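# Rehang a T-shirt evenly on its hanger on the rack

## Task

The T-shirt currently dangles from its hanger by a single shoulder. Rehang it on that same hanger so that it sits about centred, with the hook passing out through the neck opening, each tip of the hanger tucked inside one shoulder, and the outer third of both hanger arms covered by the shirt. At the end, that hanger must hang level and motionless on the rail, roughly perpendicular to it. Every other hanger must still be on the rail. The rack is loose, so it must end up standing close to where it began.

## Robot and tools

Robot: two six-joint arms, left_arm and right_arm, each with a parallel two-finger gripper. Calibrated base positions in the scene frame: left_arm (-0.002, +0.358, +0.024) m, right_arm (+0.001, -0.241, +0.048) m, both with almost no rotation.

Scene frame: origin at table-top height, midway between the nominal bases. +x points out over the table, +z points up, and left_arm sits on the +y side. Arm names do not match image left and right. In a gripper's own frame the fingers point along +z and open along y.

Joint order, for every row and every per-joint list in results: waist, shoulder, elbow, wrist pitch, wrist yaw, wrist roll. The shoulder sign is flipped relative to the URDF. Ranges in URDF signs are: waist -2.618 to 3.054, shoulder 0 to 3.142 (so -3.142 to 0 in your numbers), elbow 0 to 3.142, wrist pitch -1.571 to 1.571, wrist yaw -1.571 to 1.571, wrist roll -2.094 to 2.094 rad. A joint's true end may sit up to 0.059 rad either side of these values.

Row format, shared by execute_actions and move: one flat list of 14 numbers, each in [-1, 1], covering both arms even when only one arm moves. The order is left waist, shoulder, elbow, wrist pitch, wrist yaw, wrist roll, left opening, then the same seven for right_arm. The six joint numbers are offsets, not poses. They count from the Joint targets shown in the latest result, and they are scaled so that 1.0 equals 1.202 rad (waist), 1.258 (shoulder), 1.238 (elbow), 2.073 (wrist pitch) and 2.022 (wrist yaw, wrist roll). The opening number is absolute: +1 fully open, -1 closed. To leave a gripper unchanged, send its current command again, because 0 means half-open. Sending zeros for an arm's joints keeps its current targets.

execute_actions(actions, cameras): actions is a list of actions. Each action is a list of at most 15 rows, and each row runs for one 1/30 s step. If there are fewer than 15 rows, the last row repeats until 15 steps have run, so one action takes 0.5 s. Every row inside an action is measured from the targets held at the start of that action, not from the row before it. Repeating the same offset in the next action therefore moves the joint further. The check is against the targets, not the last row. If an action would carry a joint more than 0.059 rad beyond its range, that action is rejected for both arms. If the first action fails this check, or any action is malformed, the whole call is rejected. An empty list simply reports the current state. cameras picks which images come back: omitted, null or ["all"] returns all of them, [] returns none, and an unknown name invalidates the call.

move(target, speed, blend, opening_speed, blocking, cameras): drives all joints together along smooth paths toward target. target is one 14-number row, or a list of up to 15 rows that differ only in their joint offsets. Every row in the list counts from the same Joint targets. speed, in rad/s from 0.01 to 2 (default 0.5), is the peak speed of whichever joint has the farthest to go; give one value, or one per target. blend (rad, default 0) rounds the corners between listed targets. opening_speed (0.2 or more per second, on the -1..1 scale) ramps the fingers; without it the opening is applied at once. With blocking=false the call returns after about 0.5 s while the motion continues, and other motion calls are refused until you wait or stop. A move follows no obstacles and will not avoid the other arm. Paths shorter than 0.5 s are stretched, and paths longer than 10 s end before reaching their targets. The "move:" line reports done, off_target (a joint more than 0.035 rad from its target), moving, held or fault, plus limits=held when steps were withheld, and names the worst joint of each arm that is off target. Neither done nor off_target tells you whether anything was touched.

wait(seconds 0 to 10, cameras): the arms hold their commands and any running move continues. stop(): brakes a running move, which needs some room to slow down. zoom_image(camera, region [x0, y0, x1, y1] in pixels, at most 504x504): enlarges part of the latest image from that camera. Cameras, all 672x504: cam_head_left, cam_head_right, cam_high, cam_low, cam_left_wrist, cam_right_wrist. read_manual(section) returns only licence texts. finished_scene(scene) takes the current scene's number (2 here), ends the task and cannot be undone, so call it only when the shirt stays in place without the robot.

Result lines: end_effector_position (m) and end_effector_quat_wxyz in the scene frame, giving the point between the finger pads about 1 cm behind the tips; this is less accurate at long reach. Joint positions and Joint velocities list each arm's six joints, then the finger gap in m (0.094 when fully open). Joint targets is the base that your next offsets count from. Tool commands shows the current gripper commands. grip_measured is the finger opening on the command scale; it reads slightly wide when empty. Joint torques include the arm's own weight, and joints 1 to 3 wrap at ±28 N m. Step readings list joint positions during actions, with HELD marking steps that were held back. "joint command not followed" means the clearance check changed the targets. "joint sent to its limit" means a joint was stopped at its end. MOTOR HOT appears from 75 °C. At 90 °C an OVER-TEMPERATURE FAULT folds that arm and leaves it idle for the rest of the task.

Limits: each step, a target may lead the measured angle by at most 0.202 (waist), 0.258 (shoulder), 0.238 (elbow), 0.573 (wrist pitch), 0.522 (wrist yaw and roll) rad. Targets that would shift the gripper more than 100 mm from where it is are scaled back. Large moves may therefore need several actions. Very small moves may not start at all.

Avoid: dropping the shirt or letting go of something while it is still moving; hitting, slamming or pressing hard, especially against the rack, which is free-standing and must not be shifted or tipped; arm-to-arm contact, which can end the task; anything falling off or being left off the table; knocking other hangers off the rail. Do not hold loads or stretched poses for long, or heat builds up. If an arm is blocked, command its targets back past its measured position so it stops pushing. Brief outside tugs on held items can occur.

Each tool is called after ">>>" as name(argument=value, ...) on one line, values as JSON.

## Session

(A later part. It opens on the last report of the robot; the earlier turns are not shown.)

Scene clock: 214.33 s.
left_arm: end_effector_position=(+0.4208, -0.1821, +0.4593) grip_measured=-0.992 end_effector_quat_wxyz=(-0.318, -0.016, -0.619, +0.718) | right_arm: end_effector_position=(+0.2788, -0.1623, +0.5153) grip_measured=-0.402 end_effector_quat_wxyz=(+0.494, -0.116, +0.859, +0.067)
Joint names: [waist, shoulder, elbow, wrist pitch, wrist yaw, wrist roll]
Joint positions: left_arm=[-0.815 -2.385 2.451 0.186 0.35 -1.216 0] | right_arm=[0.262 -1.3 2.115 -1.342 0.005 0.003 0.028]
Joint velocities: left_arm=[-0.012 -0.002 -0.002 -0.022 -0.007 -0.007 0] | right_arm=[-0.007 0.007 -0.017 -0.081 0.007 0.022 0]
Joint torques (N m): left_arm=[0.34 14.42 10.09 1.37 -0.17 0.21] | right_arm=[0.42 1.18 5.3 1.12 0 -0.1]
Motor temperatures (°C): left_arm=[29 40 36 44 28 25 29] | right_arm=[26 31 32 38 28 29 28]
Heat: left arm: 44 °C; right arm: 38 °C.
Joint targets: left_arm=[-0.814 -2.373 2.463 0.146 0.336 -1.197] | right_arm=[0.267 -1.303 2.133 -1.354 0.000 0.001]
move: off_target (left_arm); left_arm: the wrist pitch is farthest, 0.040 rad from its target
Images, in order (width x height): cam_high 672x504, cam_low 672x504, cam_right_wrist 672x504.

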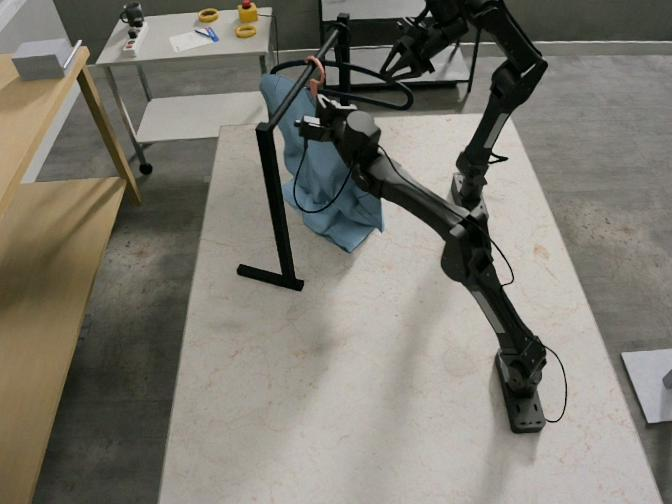

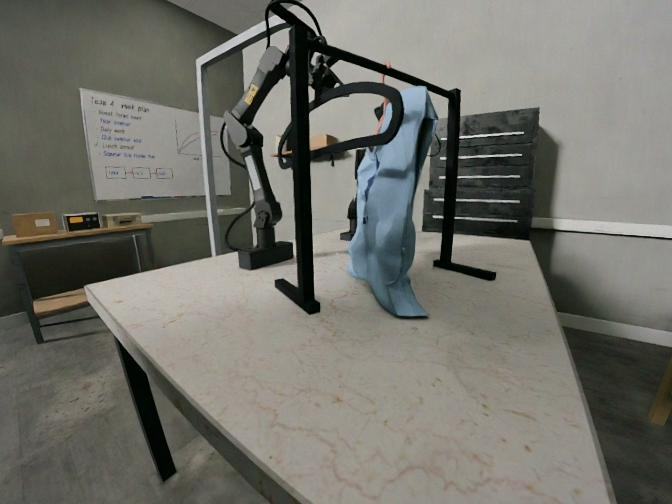

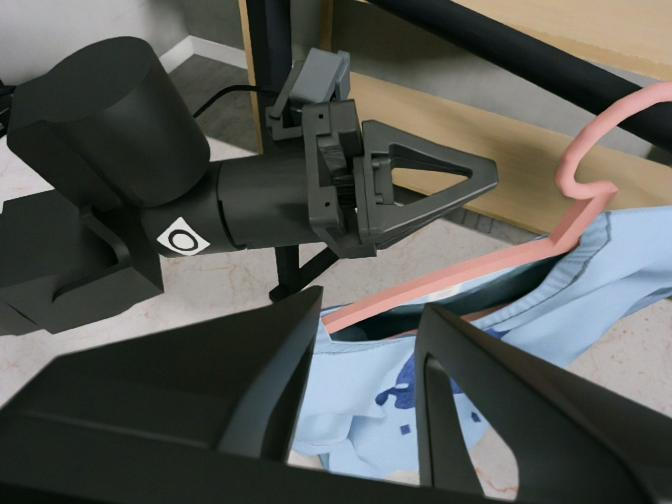

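>>> move(target=[[0,0.2,-0.22,0,0,0,-1,0,0,0,0,0,0,-0.4],[0.4,0.2,-0.22,0,0,0.592,-1,0,0,0,0,0,0,-0.4]], speed=0.4, cameras=["cam_high","cam_right_wrist","cam_head_right"])

Scene clock: 220.30 s.
left_arm: end_effector_position=(+0.5561, +0.0526, +0.4922) grip_measured=-0.992 end_effector_quat_wxyz=(+0.723, +0.275, +0.567, -0.282) | right_arm: end_effector_position=(+0.2788, -0.1623, +0.5153) grip_measured=-0.402 end_effector_quat_wxyz=(+0.494, -0.116, +0.859, +0.067)
Joint names: [waist, shoulder, elbow, wrist pitch, wrist yaw, wrist roll]
Joint positions: left_arm=[-0.382 -2.15 2.215 0.163 0.428 -0.017 0] | right_arm=[0.262 -1.3 2.115 -1.342 0.005 0.003 0.028]
Joint velocities: left_arm=[0.002 -0.002 0.012 0.007 0.081 -0.007 0] | right_arm=[0.017 0.017 0.012 0.007 -0.051 0.095 0]
Joint torques (N m): left_arm=[4.4 14.19 6.61 1.58 -1.05 0.21] | right_arm=[0.39 1.2 5.31 1.12 0.01 -0.09]
Motor temperatures (°C): left_arm=[29 40 36 43 28 25 28] | right_arm=[26 31 32 38 28 29 28]
Heat: left arm: 43 °C; right arm: 38 °C.
Joint targets: left_arm=[-0.333 -2.121 2.191 0.146 0.336 0.000] | right_arm=[0.267 -1.303 2.133 -1.354 0.000 0.001]
move: off_target (left_arm); left_arm: the wrist yaw is farthest, 0.092 rad from its target
Images, in order (width x height): cam_head_right 672x504, cam_high 672x504, cam_right_wrist 672x504.

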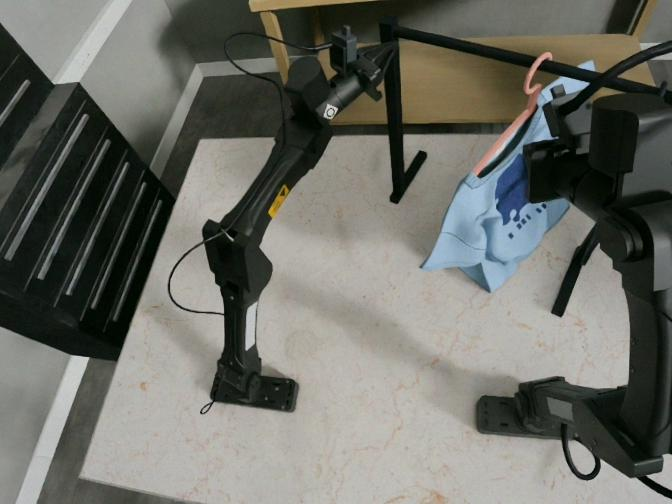

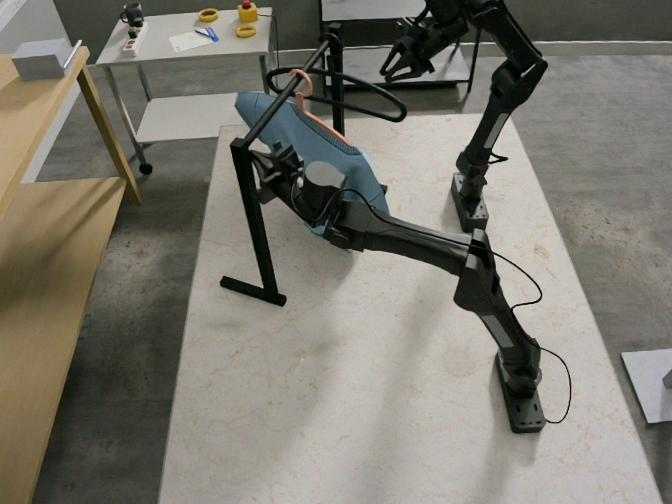

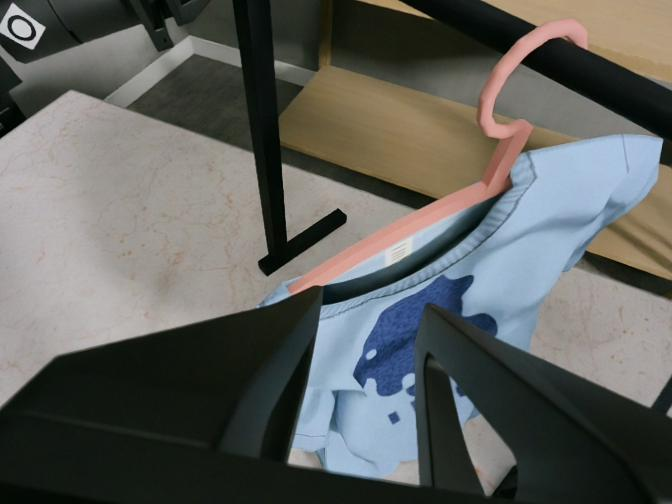

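>>> move(target=[-0.10,0,0,0,0.05,0,-1,0,0,0,0,0,0,-0.4], speed=0.3)

>>> zoom_image(camera="cam_high", region=[200, 20, 430, 320])

Scene clock: 221.50 s.
left_arm: end_effector_position=(+0.5304, +0.0105, +0.4921) grip_measured=-0.992 end_effector_quat_wxyz=(+0.713, +0.302, +0.553, -0.307) | right_arm: end_effector_position=(+0.2788, -0.1623, +0.5153) grip_measured=-0.402 end_effector_quat_wxyz=(+0.494, -0.116, +0.859, +0.067)
Joint names: [waist, shoulder, elbow, wrist pitch, wrist yaw, wrist roll]
Joint positions: left_arm=[-0.458 -2.15 2.215 0.163 0.435 -0.004 0] | right_arm=[0.262 -1.3 2.115 -1.342 0.005 0.003 0.028]
Joint velocities: left_arm=[0.012 0.012 -0.012 -0.037 -0.022 -0.037 0.001] | right_arm=[0.002 0.017 -0.007 -0.022 -0.066 0.066 0]
Joint torques (N m): left_arm=[0.42 14.15 6.5 1.6 -0.05 0.09] | right_arm=[0.42 1.18 5.3 1.12 0.01 -0.09]
Motor temperatures (°C): left_arm=[29 41 36 43 28 25 28] | right_arm=[26 31 32 38 28 29 28]
Heat: left arm: 43 °C; right arm: 38 °C.
Joint targets: left_arm=[-0.453 -2.121 2.191 0.146 0.437 0.000] | right_arm=[0.267 -1.303 2.133 -1.354 0.000 0.001]
move: done

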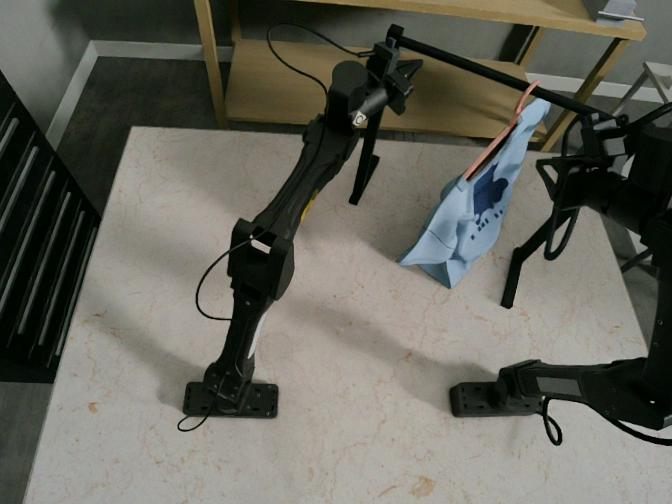

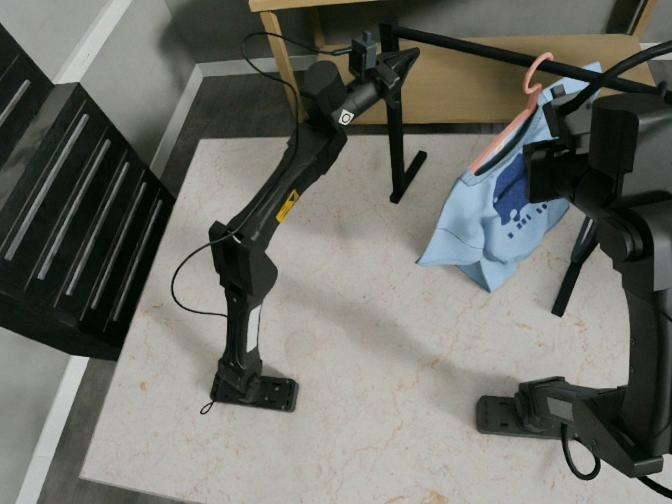

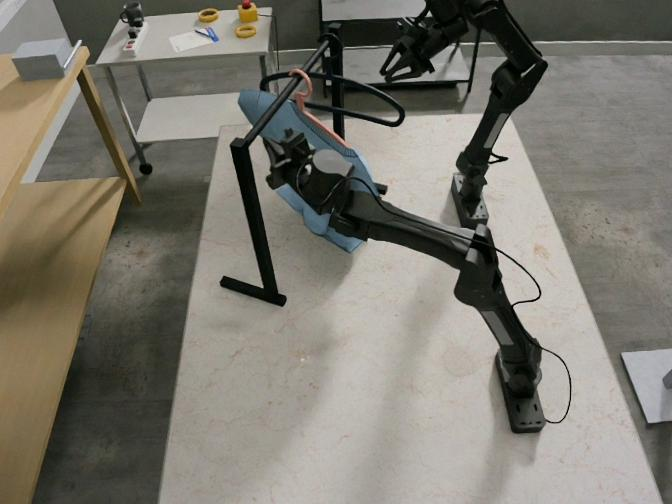

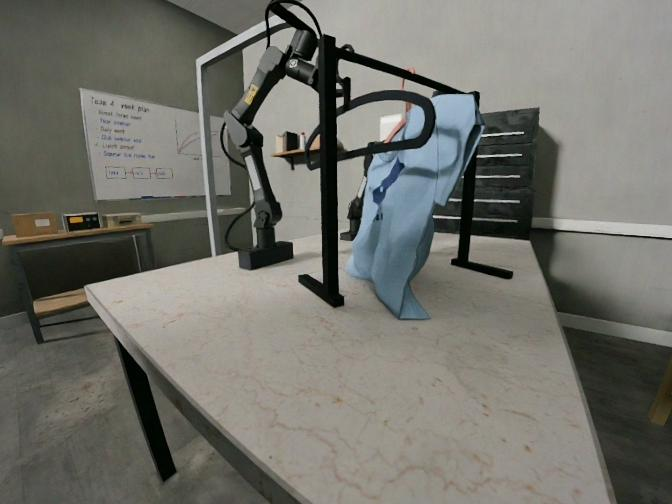

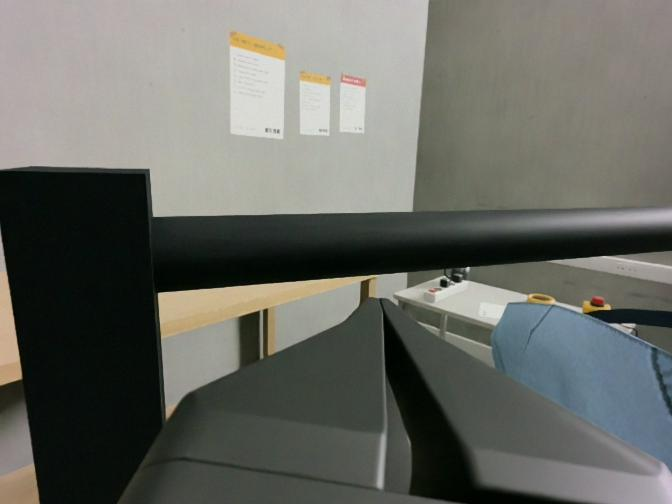

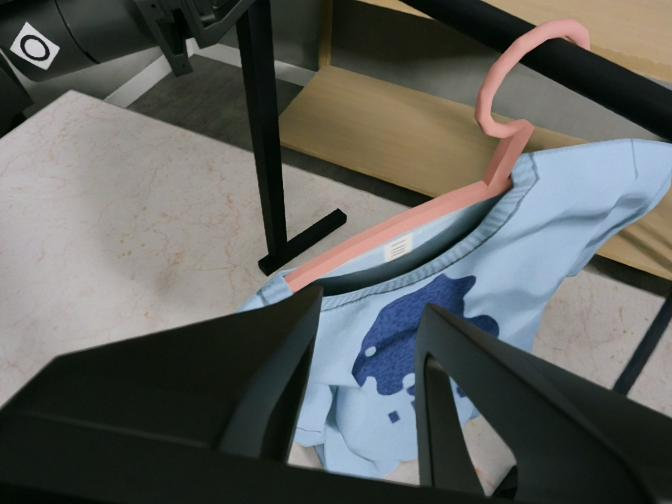

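Scaled by 1.680 from the camera's 672x504 image, which has a finer 960x720 frame.

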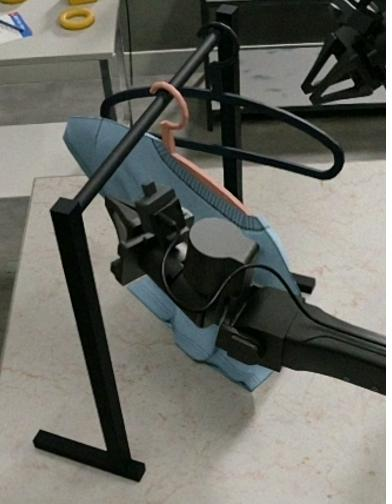

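>>> move(target=[0,0,0,0,0,0,-1,0.0815,-0.032,-0.368,0.299,0.262,0,0], speed=0.4, cameras=["cam_high","cam_right_wrist"])

Scene clock: 224.80 s.
left_arm: end_effector_position=(+0.5304, +0.0105, +0.4921) grip_measured=-0.992 end_effector_quat_wxyz=(+0.713, +0.302, +0.553, -0.307) | right_arm: end_effector_position=(+0.3814, -0.1848, +0.4686) grip_measured=-0.002 end_effector_quat_wxyz=(+0.552, -0.015, +0.826, -0.113)
Joint names: [waist, shoulder, elbow, wrist pitch, wrist yaw, wrist roll]
Joint positions: left_arm=[-0.458 -2.15 2.215 0.163 0.435 -0.004 0] | right_arm=[0.36 -1.341 1.688 -0.78 0.513 0.003 0.047]
Joint velocities: left_arm=[-0.017 0.002 0.002 0.081 -0.022 -0.022 -0.001] | right_arm=[-0.002 0.007 0.007 0.007 -0.007 -0.037 0]
Joint torques (N m): left_arm=[0.49 14.2 6.57 1.6 0.01 0.11] | right_arm=[0.38 3.77 5.01 1.65 0.24 -0.09]
Motor temperatures (°C): left_arm=[29 41 36 43 28 25 28] | right_arm=[26 31 31 38 28 29 28]
Heat: left arm: 43 °C; right arm: 38 °C.
Joint targets: left_arm=[-0.453 -2.121 2.191 0.146 0.437 0.000] | right_arm=[0.365 -1.343 1.678 -0.734 0.530 0.001]
move: off_target (right_arm); right_arm: the wrist pitch is farthest, 0.046 rad from its target
Images, in order (width x height): cam_high 672x504, cam_right_wrist 672x504.

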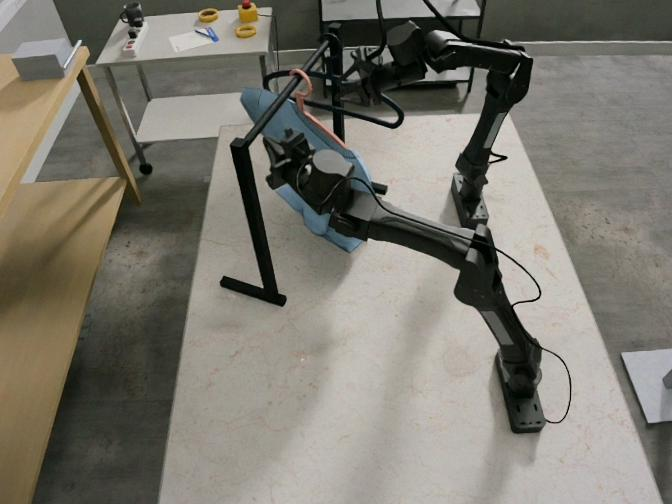

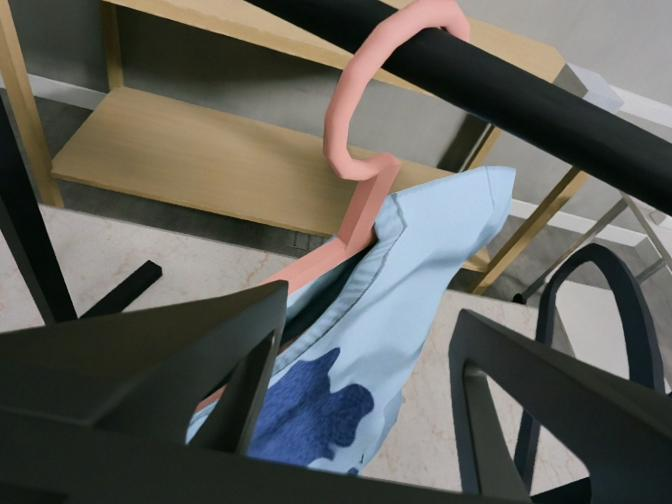

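>>> move(target=[0,0,0,0,0,0,-1,-0.0975,-0.122,0.011,0.068,-0.059,0,0], speed=0.15, cameras=["cam_high","cam_right_wrist"])

Scene clock: 226.53 s.
left_arm: end_effector_position=(+0.5304, +0.0105, +0.4921) grip_measured=-0.992 end_effector_quat_wxyz=(+0.713, +0.302, +0.553, -0.307) | right_arm: end_effector_position=(+0.4428, -0.1936, +0.4359) grip_measured=-0.002 end_effector_quat_wxyz=(+0.541, +0.000, +0.835, -0.101)
Joint names: [waist, shoulder, elbow, wrist pitch, wrist yaw, wrist roll]
Joint positions: left_arm=[-0.458 -2.15 2.215 0.163 0.435 -0.004 0] | right_arm=[0.252 -1.492 1.688 -0.641 0.412 0.003 0.047]
Joint velocities: left_arm=[0.002 -0.007 0.002 0.051 -0.066 -0.037 0] | right_arm=[0.007 0.027 -0.007 -0.095 0.022 0.007 0]
Joint torques (N m): left_arm=[0.34 14.2 6.49 1.6 0.02 0.11] | right_arm=[-0.38 5.5 6.37 1.65 0.04 -0.1]
Motor temperatures (°C): left_arm=[29 41 35 43 28 25 28] | right_arm=[26 31 31 39 28 29 28]
Heat: left arm: 43 °C; right arm: 39 °C.
Joint targets: left_arm=[-0.453 -2.121 2.191 0.146 0.437 0.000] | right_arm=[0.248 -1.496 1.691 -0.593 0.410 0.001]
move: off_target (right_arm); right_arm: the wrist pitch is farthest, 0.047 rad from its target
Images, in order (width x height): cam_high 672x504, cam_right_wrist 672x504.

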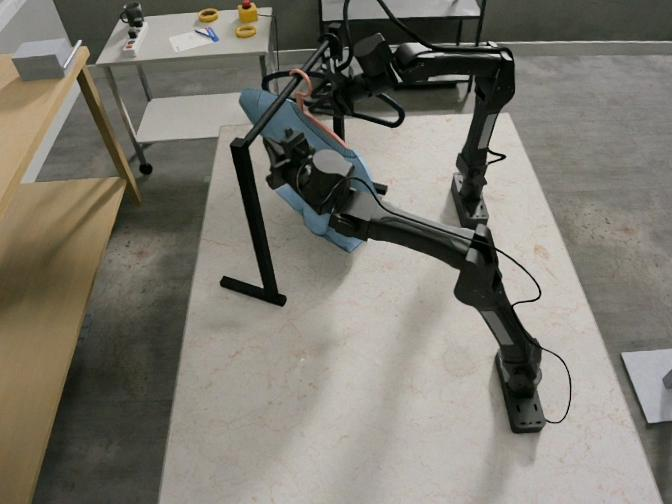

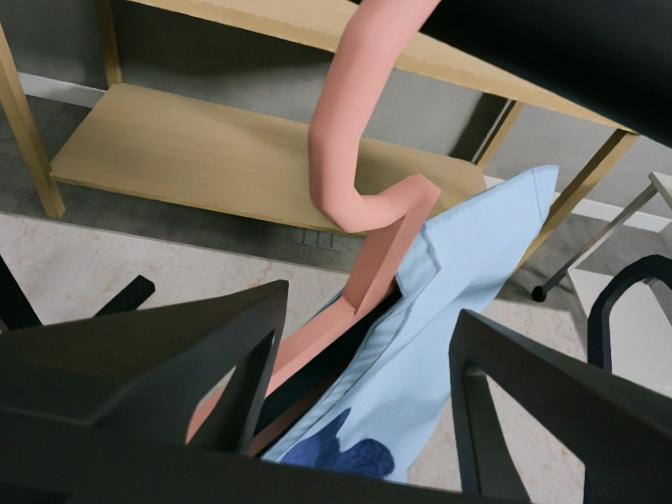

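>>> move(target=[0,0,0,0,0,0,-1,0,-0.075,0.144,-0.041,0,0,0], speed=0.15, cameras=["cam_right_wrist"])

>>> move(target=[0,0,0,0,0,0,-1,0,0,0,0,0,0,-1], opening_speed=0.5, cameras=["cam_right_wrist","cam_high"])

Scene clock: 228.47 s.
left_arm: end_effector_position=(+0.5304, +0.0105, +0.4921) grip_measured=-0.992 end_effector_quat_wxyz=(+0.713, +0.302, +0.553, -0.307) | right_arm: end_effector_position=(+0.4629, -0.1879, +0.4557) grip_measured=-0.002 end_effector_quat_wxyz=(+0.555, +0.004, +0.826, -0.097)
Joint names: [waist, shoulder, elbow, wrist pitch, wrist yaw, wrist roll]
Joint positions: left_arm=[-0.458 -2.15 2.215 0.163 0.435 -0.004 0] | right_arm=[0.252 -1.58 1.828 -0.657 0.41 0.003 0.047]
Joint velocities: left_arm=[-0.002 0.012 -0.002 -0.022 -0.007 0.022 -0.001] | right_arm=[0.002 0.007 -0.002 -0.037 -0.007 -0.007 0]
Joint torques (N m): left_arm=[0.39 14.37 6.87 1.58 0.02 0.09] | right_arm=[-0.36 5.71 9.14 1.03 0.05 -0.09]
Motor temperatures (°C): left_arm=[29 41 35 43 28 25 28] | right_arm=[26 31 32 39 28 29 28]
Heat: left arm: 43 °C; right arm: 39 °C.
Joint targets: left_arm=[-0.453 -2.121 2.191 0.146 0.437 0.000] | right_arm=[0.248 -1.591 1.869 -0.678 0.410 0.001]
move: off_target (right_arm); right_arm: the elbow is farthest, 0.042 rad from its target
Images, in order (width x height): cam_right_wrist 672x504.

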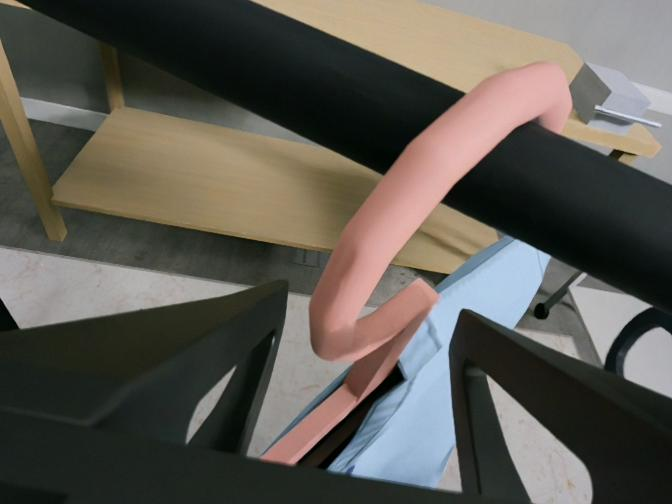

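Scene clock: 230.67 s.
left_arm: end_effector_position=(+0.5304, +0.0105, +0.4921) grip_measured=-0.992 end_effector_quat_wxyz=(+0.713, +0.302, +0.553, -0.307) | right_arm: end_effector_position=(+0.4627, -0.1879, +0.4557) grip_measured=-0.863 end_effector_quat_wxyz=(+0.555, +0.004, +0.826, -0.097)
Joint names: [waist, shoulder, elbow, wrist pitch, wrist yaw, wrist roll]
Joint positions: left_arm=[-0.458 -2.15 2.215 0.163 0.435 -0.004 0] | right_arm=[0.252 -1.58 1.828 -0.659 0.41 0.003 0.006]
Joint velocities: left_arm=[-0.012 -0.002 -0.007 0.037 0.022 0.066 0] | right_arm=[-0.002 0.012 0.002 0.037 0.037 -0.007 -0.001]
Joint torques (N m): left_arm=[0.39 13.91 6.57 1.59 0.05 0.05] | right_arm=[-0.34 5.68 9.07 1.07 0.05 -0.1]
Motor temperatures (°C): left_arm=[29 42 35 42 28 25 28] | right_arm=[26 31 32 38 28 29 28]
Heat: left arm: 42 °C; right arm: 38 °C.
Joint targets: left_arm=[-0.453 -2.121 2.191 0.146 0.437 0.000] | right_arm=[0.248 -1.591 1.869 -0.678 0.410 0.001]
move: off_target (right_arm); right_arm: the elbow is farthest, 0.041 rad from its target
Images, in order (width x height): cam_high 672x504, cam_right_wrist 672x504.

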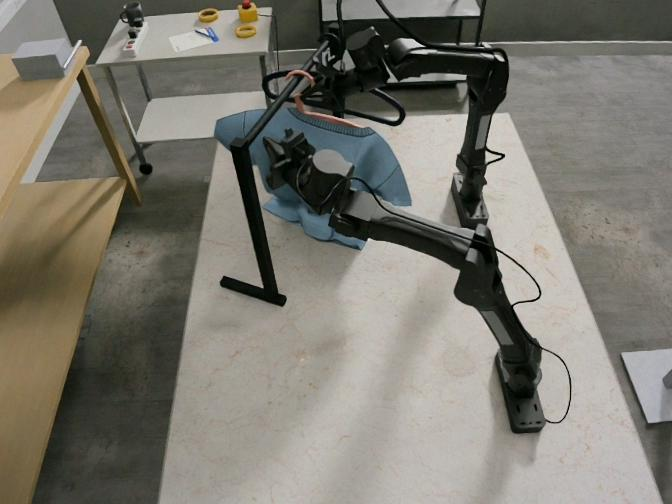

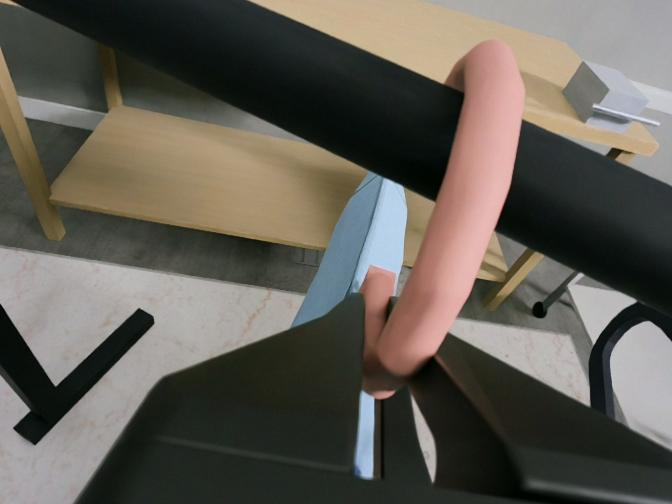

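>>> move(target=[0,0.25,-0.3,0,0,0,-1,0,0,0,0,0,0,-1], speed=0.4, cameras=["cam_high"])

>>> move(target=[[0,0,0,0,0,0,-1,0.1003,-0.140,0.145,-0.002,0.06,0,-1],[0,0,0,0,0,0,-1,0.179,-0.308,0.368,-0.033,0.106,0,-1]], speed=0.2, cameras=["cam_high","cam_low","cam_right_wrist"])

Scene clock: 232.70 s.
left_arm: end_effector_position=(+0.4689, +0.0411, +0.5000) grip_measured=-0.992 end_effector_quat_wxyz=(+0.695, +0.303, +0.575, -0.308) | right_arm: end_effector_position=(+0.4627, -0.1879, +0.4557) grip_measured=-0.863 end_effector_quat_wxyz=(+0.555, +0.004, +0.826, -0.097)
Joint names: [waist, shoulder, elbow, wrist pitch, wrist yaw, wrist roll]
Joint positions: left_arm=[-0.458 -1.837 1.847 0.163 0.435 -0.006 0] | right_arm=[0.252 -1.58 1.828 -0.659 0.41 0.003 0.006]
Joint velocities: left_arm=[-0.007 0.007 0.007 0.037 -0.037 -0.007 0] | right_arm=[-0.017 0.017 -0.002 0.007 -0.022 -0.022 -0.001]
Joint torques (N m): left_arm=[0.35 11.63 6.45 1.67 0 0.07] | right_arm=[-0.38 5.72 9.06 1.08 0.05 -0.09]
Motor temperatures (°C): left_arm=[29 42 35 42 28 25 28] | right_arm=[26 31 32 38 28 29 28]
Heat: left arm: 42 °C; right arm: 38 °C.
Joint targets: left_arm=[-0.453 -1.807 1.820 0.146 0.437 0.000] | right_arm=[0.248 -1.591 1.869 -0.678 0.410 0.001]
move: off_target (right_arm); right_arm: the elbow is farthest, 0.041 rad from its target
Images, in order (width x height): cam_high 672x504.

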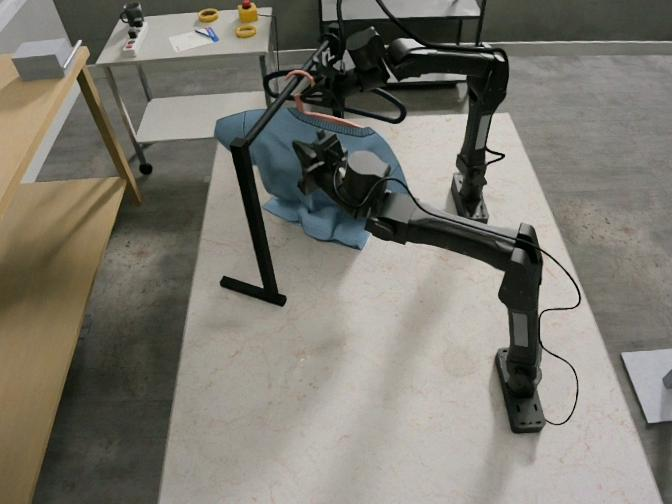

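Scene clock: 235.40 s.
left_arm: end_effector_position=(+0.4689, +0.0411, +0.5000) grip_measured=-0.992 end_effector_quat_wxyz=(+0.695, +0.303, +0.575, -0.308) | right_arm: end_effector_position=(+0.5213, -0.0886, +0.4597) grip_measured=-0.864 end_effector_quat_wxyz=(+0.569, -0.023, +0.813, -0.119)
Joint names: [waist, shoulder, elbow, wrist pitch, wrist yaw, wrist roll]
Joint positions: left_arm=[-0.458 -1.837 1.847 0.163 0.435 -0.006 0] | right_arm=[0.459 -1.962 2.284 -0.729 0.61 0.008 0.006]
Joint velocities: left_arm=[0.002 0.002 0.002 -0.037 -0.022 0.037 0] | right_arm=[0.002 -0.002 -0.017 0.007 -0.007 -0.007 0]
Joint torques (N m): left_arm=[0.28 11.69 6.52 1.62 0.06 0.1] | right_arm=[0.29 8.62 8.77 1.05 0.23 -0.12]
Motor temperatures (°C): left_arm=[29 42 35 42 28 25 28] | right_arm=[26 31 32 38 28 29 28]
Heat: left arm: 42 °C; right arm: 38 °C.
Joint targets: left_arm=[-0.453 -1.807 1.820 0.146 0.437 0.000] | right_arm=[0.463 -1.978 2.325 -0.747 0.625 0.001]
move: off_target (right_arm); right_arm: the elbow is farthest, 0.040 rad from its target
Images, in order (width x height): cam_high 672x504, cam_low 672x504, cam_right_wrist 672x504.

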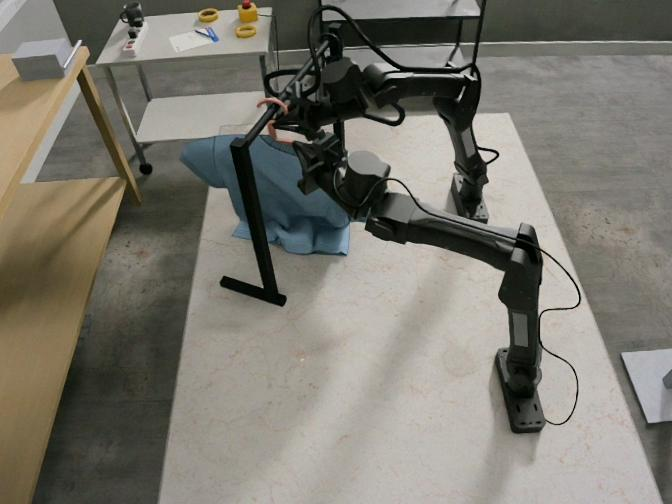

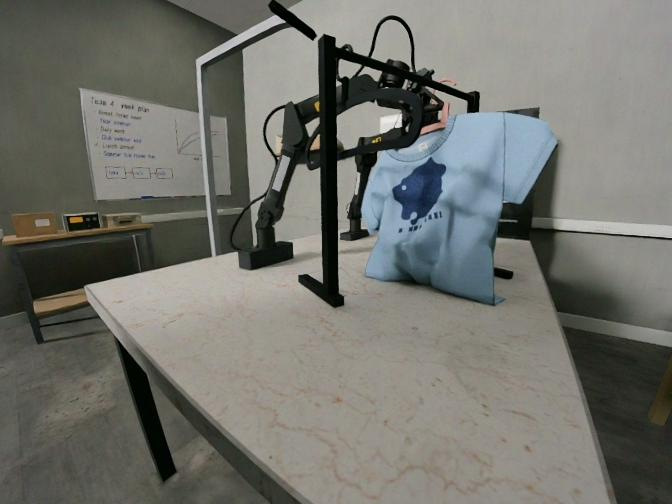

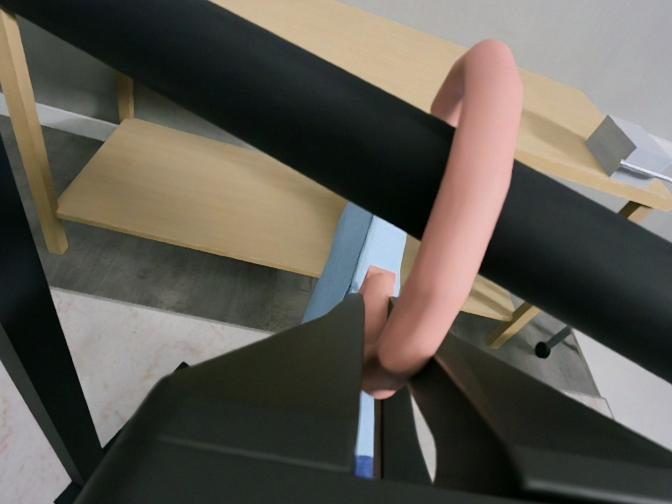

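>>> move(target=[0,0,0,0,0,0,-1,0,0,0,0,0,0,-0.2], opening_speed=0.6, cameras=[])

>>> move(target=[0,0,0,0,0,0,-1,0.111,0.179,-0.153,-0.017,0.066,0,-0.2], speed=0.2, cameras=["cam_right_wrist","cam_high"])

Scene clock: 238.00 s.
left_arm: end_effector_position=(+0.4689, +0.0411, +0.5000) grip_measured=-0.992 end_effector_quat_wxyz=(+0.695, +0.303, +0.575, -0.308) | right_arm: end_effector_position=(+0.5213, -0.0888, +0.4592) grip_measured=-0.202 end_effector_quat_wxyz=(+0.568, -0.024, +0.814, -0.121)
Joint names: [waist, shoulder, elbow, wrist pitch, wrist yaw, wrist roll]
Joint positions: left_arm=[-0.458 -1.837 1.847 0.163 0.435 -0.006 0] | right_arm=[0.459 -1.962 2.284 -0.731 0.611 0.003 0.037]
Joint velocities: left_arm=[0.017 -0.012 -0.012 -0.051 -0.037 0.007 -0.001] | right_arm=[-0.012 0.012 0.002 -0.007 -0.037 0.037 -0.001]
Joint torques (N m): left_arm=[0.28 11.7 6.45 1.62 0.05 0.1] | right_arm=[0.31 8.65 8.79 1.06 0.23 -0.09]
Motor temperatures (°C): left_arm=[29 42 35 42 28 25 28] | right_arm=[26 31 32 38 29 29 28]
Heat: left arm: 42 °C; right arm: 38 °C.
Joint targets: left_arm=[-0.453 -1.807 1.820 0.146 0.437 0.000] | right_arm=[0.463 -1.978 2.325 -0.747 0.625 0.001]
move: off_target (right_arm); right_arm: the elbow is farthest, 0.041 rad from its target
No camera images: "cameras" was empty.

Scene clock: 239.63 s.
left_arm: end_effector_position=(+0.4689, +0.0411, +0.5000) grip_measured=-0.992 end_effector_quat_wxyz=(+0.695, +0.302, +0.575, -0.309) | right_arm: end_effector_position=(+0.4563, -0.0704, +0.4881) grip_measured=-0.202 end_effector_quat_wxyz=(+0.581, -0.040, +0.802, -0.133)
Joint names: [waist, shoulder, elbow, wrist pitch, wrist yaw, wrist roll]
Joint positions: left_arm=[-0.458 -1.837 1.847 0.163 0.435 -0.007 0] | right_arm=[0.592 -1.79 2.151 -0.762 0.74 0.003 0.038]
Joint velocities: left_arm=[0.007 0.007 -0.002 -0.051 -0.022 0.022 0.001] | right_arm=[-0.017 -0.007 0.007 -0.037 0.022 0.007 -0.001]
Joint torques (N m): left_arm=[0.2 11.73 6.28 1.58 0.02 0.1] | right_arm=[0.29 11.62 4.6 0.97 0.28 -0.08]
Motor temperatures (°C): left_arm=[29 42 35 42 28 25 28] | right_arm=[26 32 32 38 29 29 28]
Heat: left arm: 42 °C; right arm: 38 °C.
Joint targets: left_arm=[-0.453 -1.807 1.820 0.146 0.437 0.000] | right_arm=[0.596 -1.753 2.135 -0.782 0.758 0.001]
move: off_target (right_arm); right_arm: the shoulder is farthest, 0.037 rad from its target
Images, in order (width x height): cam_high 672x504, cam_right_wrist 672x504.

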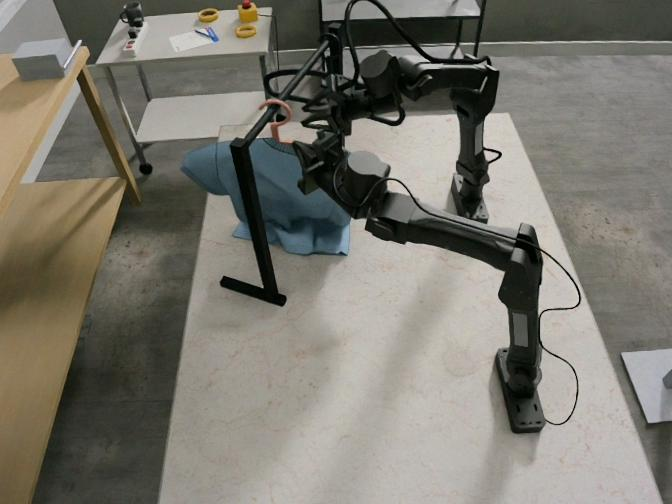

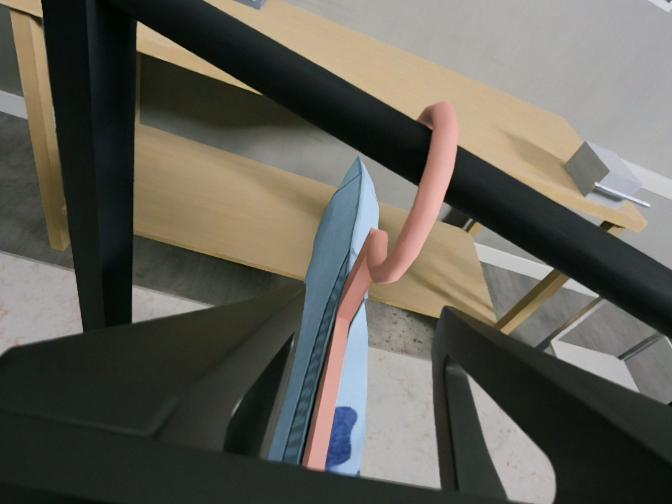

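>>> move(target=[[0,0,0,0,0,0,-1,0.02,0.2,-0.06,-0.08,0,0,-0.2],[0,0,0,0,0,0,-1,-0.2,0.36,-0.03,-0.25,-0.375,0,-0.2]], speed=0.4, cameras=["cam_right_wrist","cam_high"])

Scene clock: 243.20 s.
left_arm: end_effector_position=(+0.4689, +0.0411, +0.5000) grip_measured=-0.992 end_effector_quat_wxyz=(+0.695, +0.302, +0.575, -0.309) | right_arm: end_effector_position=(+0.2844, -0.1303, +0.5135) grip_measured=-0.202 end_effector_quat_wxyz=(+0.497, -0.157, +0.849, +0.090)
Joint names: [waist, shoulder, elbow, wrist pitch, wrist yaw, wrist roll]
Joint positions: left_arm=[-0.458 -1.837 1.847 0.163 0.435 -0.007 0] | right_arm=[0.361 -1.313 2.08 -1.279 0.011 0.003 0.038]
Joint velocities: left_arm=[-0.007 0.007 -0.017 0.037 -0.022 -0.007 0.001] | right_arm=[-0.007 -0.012 -0.017 -0.051 0.007 -0.007 0]
Joint torques (N m): left_arm=[0.38 11.69 6.53 1.61 0.06 0.1] | right_arm=[-0.46 2.95 5.49 1.06 -0.04 -0.09]
Motor temperatures (°C): left_arm=[29 42 35 42 28 25 28] | right_arm=[26 32 32 38 29 29 28]
Heat: left arm: 42 °C; right arm: 38 °C.
Joint targets: left_arm=[-0.453 -1.807 1.820 0.146 0.437 0.000] | right_arm=[0.356 -1.300 2.098 -1.300 0.000 0.001]
move: done
Images, in order (width x height): cam_high 672x504, cam_right_wrist 672x504.

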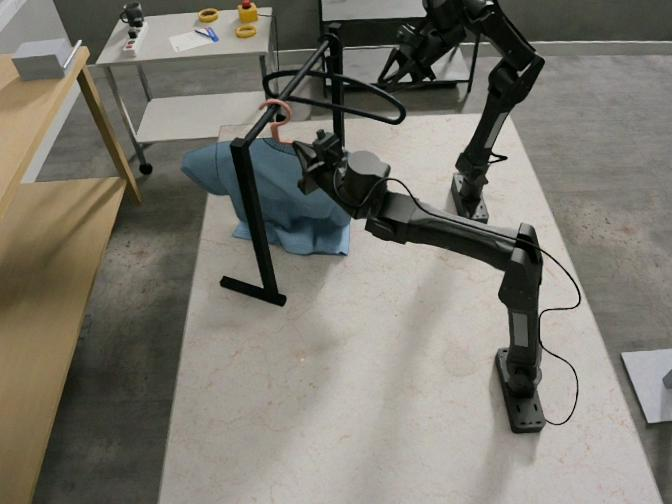

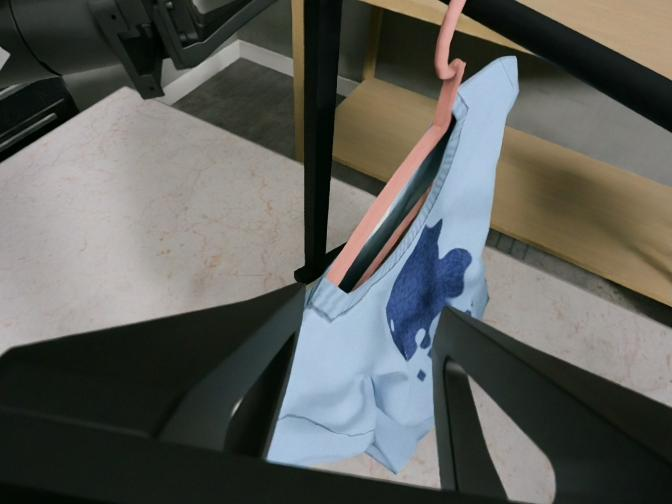

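>>> move(target=[-0.03,-0.099,-0.132,0.174,0.035,0,-0.3,0,0,0,0,0,0,-0.2], speed=0.3, cameras=["cam_left_wrist"])

Scene clock: 245.33 s.
left_arm: end_effector_position=(+0.4690, +0.0113, +0.4521) grip_measured=-0.303 end_effector_quat_wxyz=(+0.703, +0.332, +0.531, -0.337) | right_arm: end_effector_position=(+0.2842, -0.1304, +0.5131) grip_measured=-0.202 end_effector_quat_wxyz=(+0.496, -0.157, +0.849, +0.090)
Joint names: [waist, shoulder, elbow, wrist pitch, wrist yaw, wrist roll]
Joint positions: left_arm=[-0.485 -1.905 1.679 0.474 0.503 -0.011 0.033] | right_arm=[0.361 -1.313 2.08 -1.28 0.011 0.003 0.038]
Joint velocities: left_arm=[0.002 -0.012 -0.022 -0.022 0.037 0.022 0] | right_arm=[-0.012 0.017 -0.027 0.051 -0.007 -0.066 0.001]
Joint torques (N m): left_arm=[-0.46 7.86 6.9 2.06 0.02 0.1] | right_arm=[-0.46 2.93 5.5 1.06 -0.06 -0.09]
Motor temperatures (°C): left_arm=[29 41 35 42 28 25 28] | right_arm=[26 32 32 38 29 29 28]
Heat: left arm: 42 °C; right arm: 38 °C.
Joint targets: left_arm=[-0.490 -1.931 1.656 0.507 0.508 0.000] | right_arm=[0.356 -1.300 2.098 -1.300 0.000 0.001]
move: done
Images, in order (width x height): cam_left_wrist 672x504.

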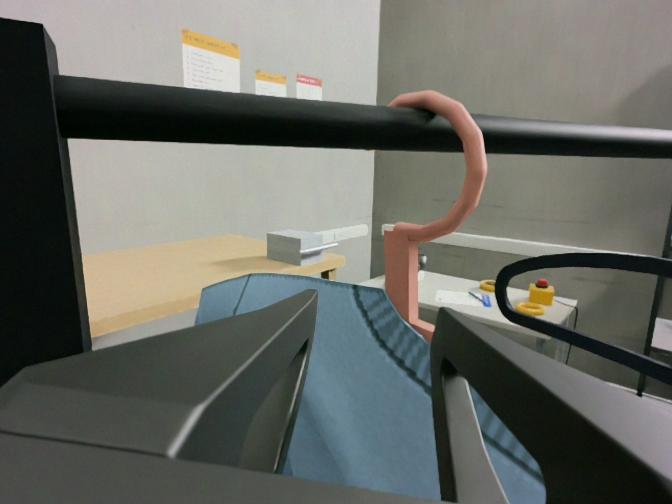

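>>> move(target=[[-0.058,-0.171,0.2415,-0.041,-0.031,0,-0.3,0,0,0,0,0,0,-0.2],[-0.105,-0.393,0.604,-0.123,-0.056,0,-0.3,0,0,0,0,0,0,-0.2]], speed=0.3, cameras=["cam_left_wrist","cam_right_wrist"])

Scene clock: 248.60 s.
left_arm: end_effector_position=(+0.5151, -0.0929, +0.4467) grip_measured=-0.303 end_effector_quat_wxyz=(+0.708, +0.330, +0.512, -0.357) | right_arm: end_effector_position=(+0.2842, -0.1304, +0.5131) grip_measured=-0.202 end_effector_quat_wxyz=(+0.496, -0.157, +0.849, +0.090)
Joint names: [waist, shoulder, elbow, wrist pitch, wrist yaw, wrist roll]
Joint positions: left_arm=[-0.611 -2.385 2.372 0.297 0.409 -0.011 0.033] | right_arm=[0.361 -1.313 2.08 -1.28 0.011 0.003 0.038]
Joint velocities: left_arm=[-0.017 -0.007 -0.007 -0.095 0.007 -0.037 0] | right_arm=[-0.012 0.007 -0.012 0.007 -0.022 0.007 -0.001]
Joint torques (N m): left_arm=[-0.18 10.37 11.93 1.31 -0.2 0.07] | right_arm=[-0.49 2.95 5.48 1.06 -0.05 -0.09]
Motor temperatures (°C): left_arm=[29 41 35 42 28 25 28] | right_arm=[26 31 32 38 29 29 28]
Heat: left arm: 42 °C; right arm: 38 °C.
Joint targets: left_arm=[-0.616 -2.426 2.404 0.252 0.394 0.000] | right_arm=[0.356 -1.300 2.098 -1.300 0.000 0.001]
move: off_target (left_arm); left_arm: the wrist pitch is farthest, 0.045 rad from its target
Images, in order (width x height): cam_left_wrist 672x504, cam_right_wrist 672x504.

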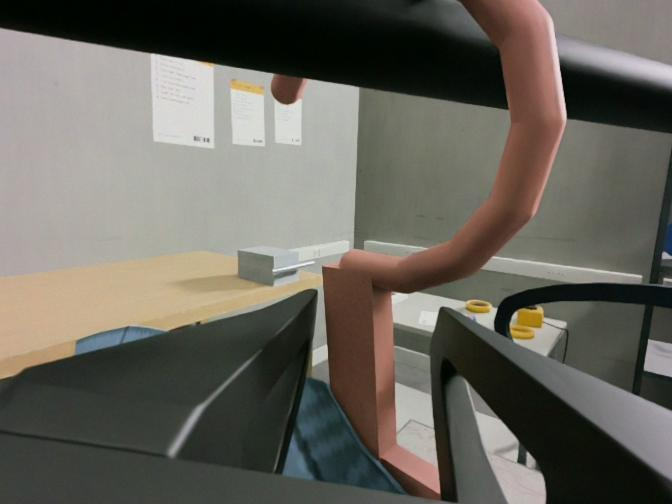

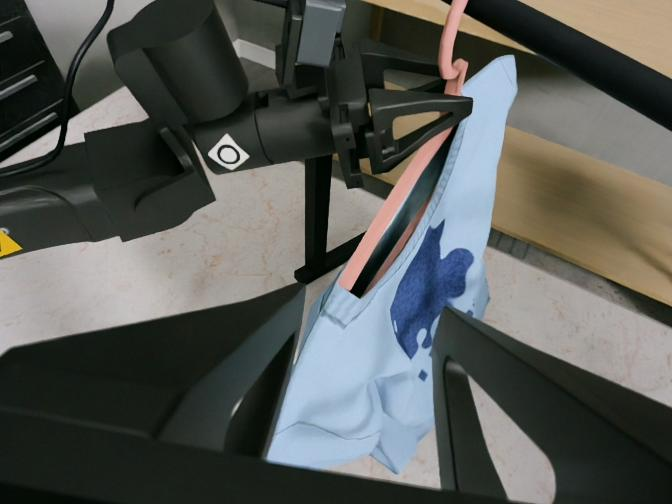

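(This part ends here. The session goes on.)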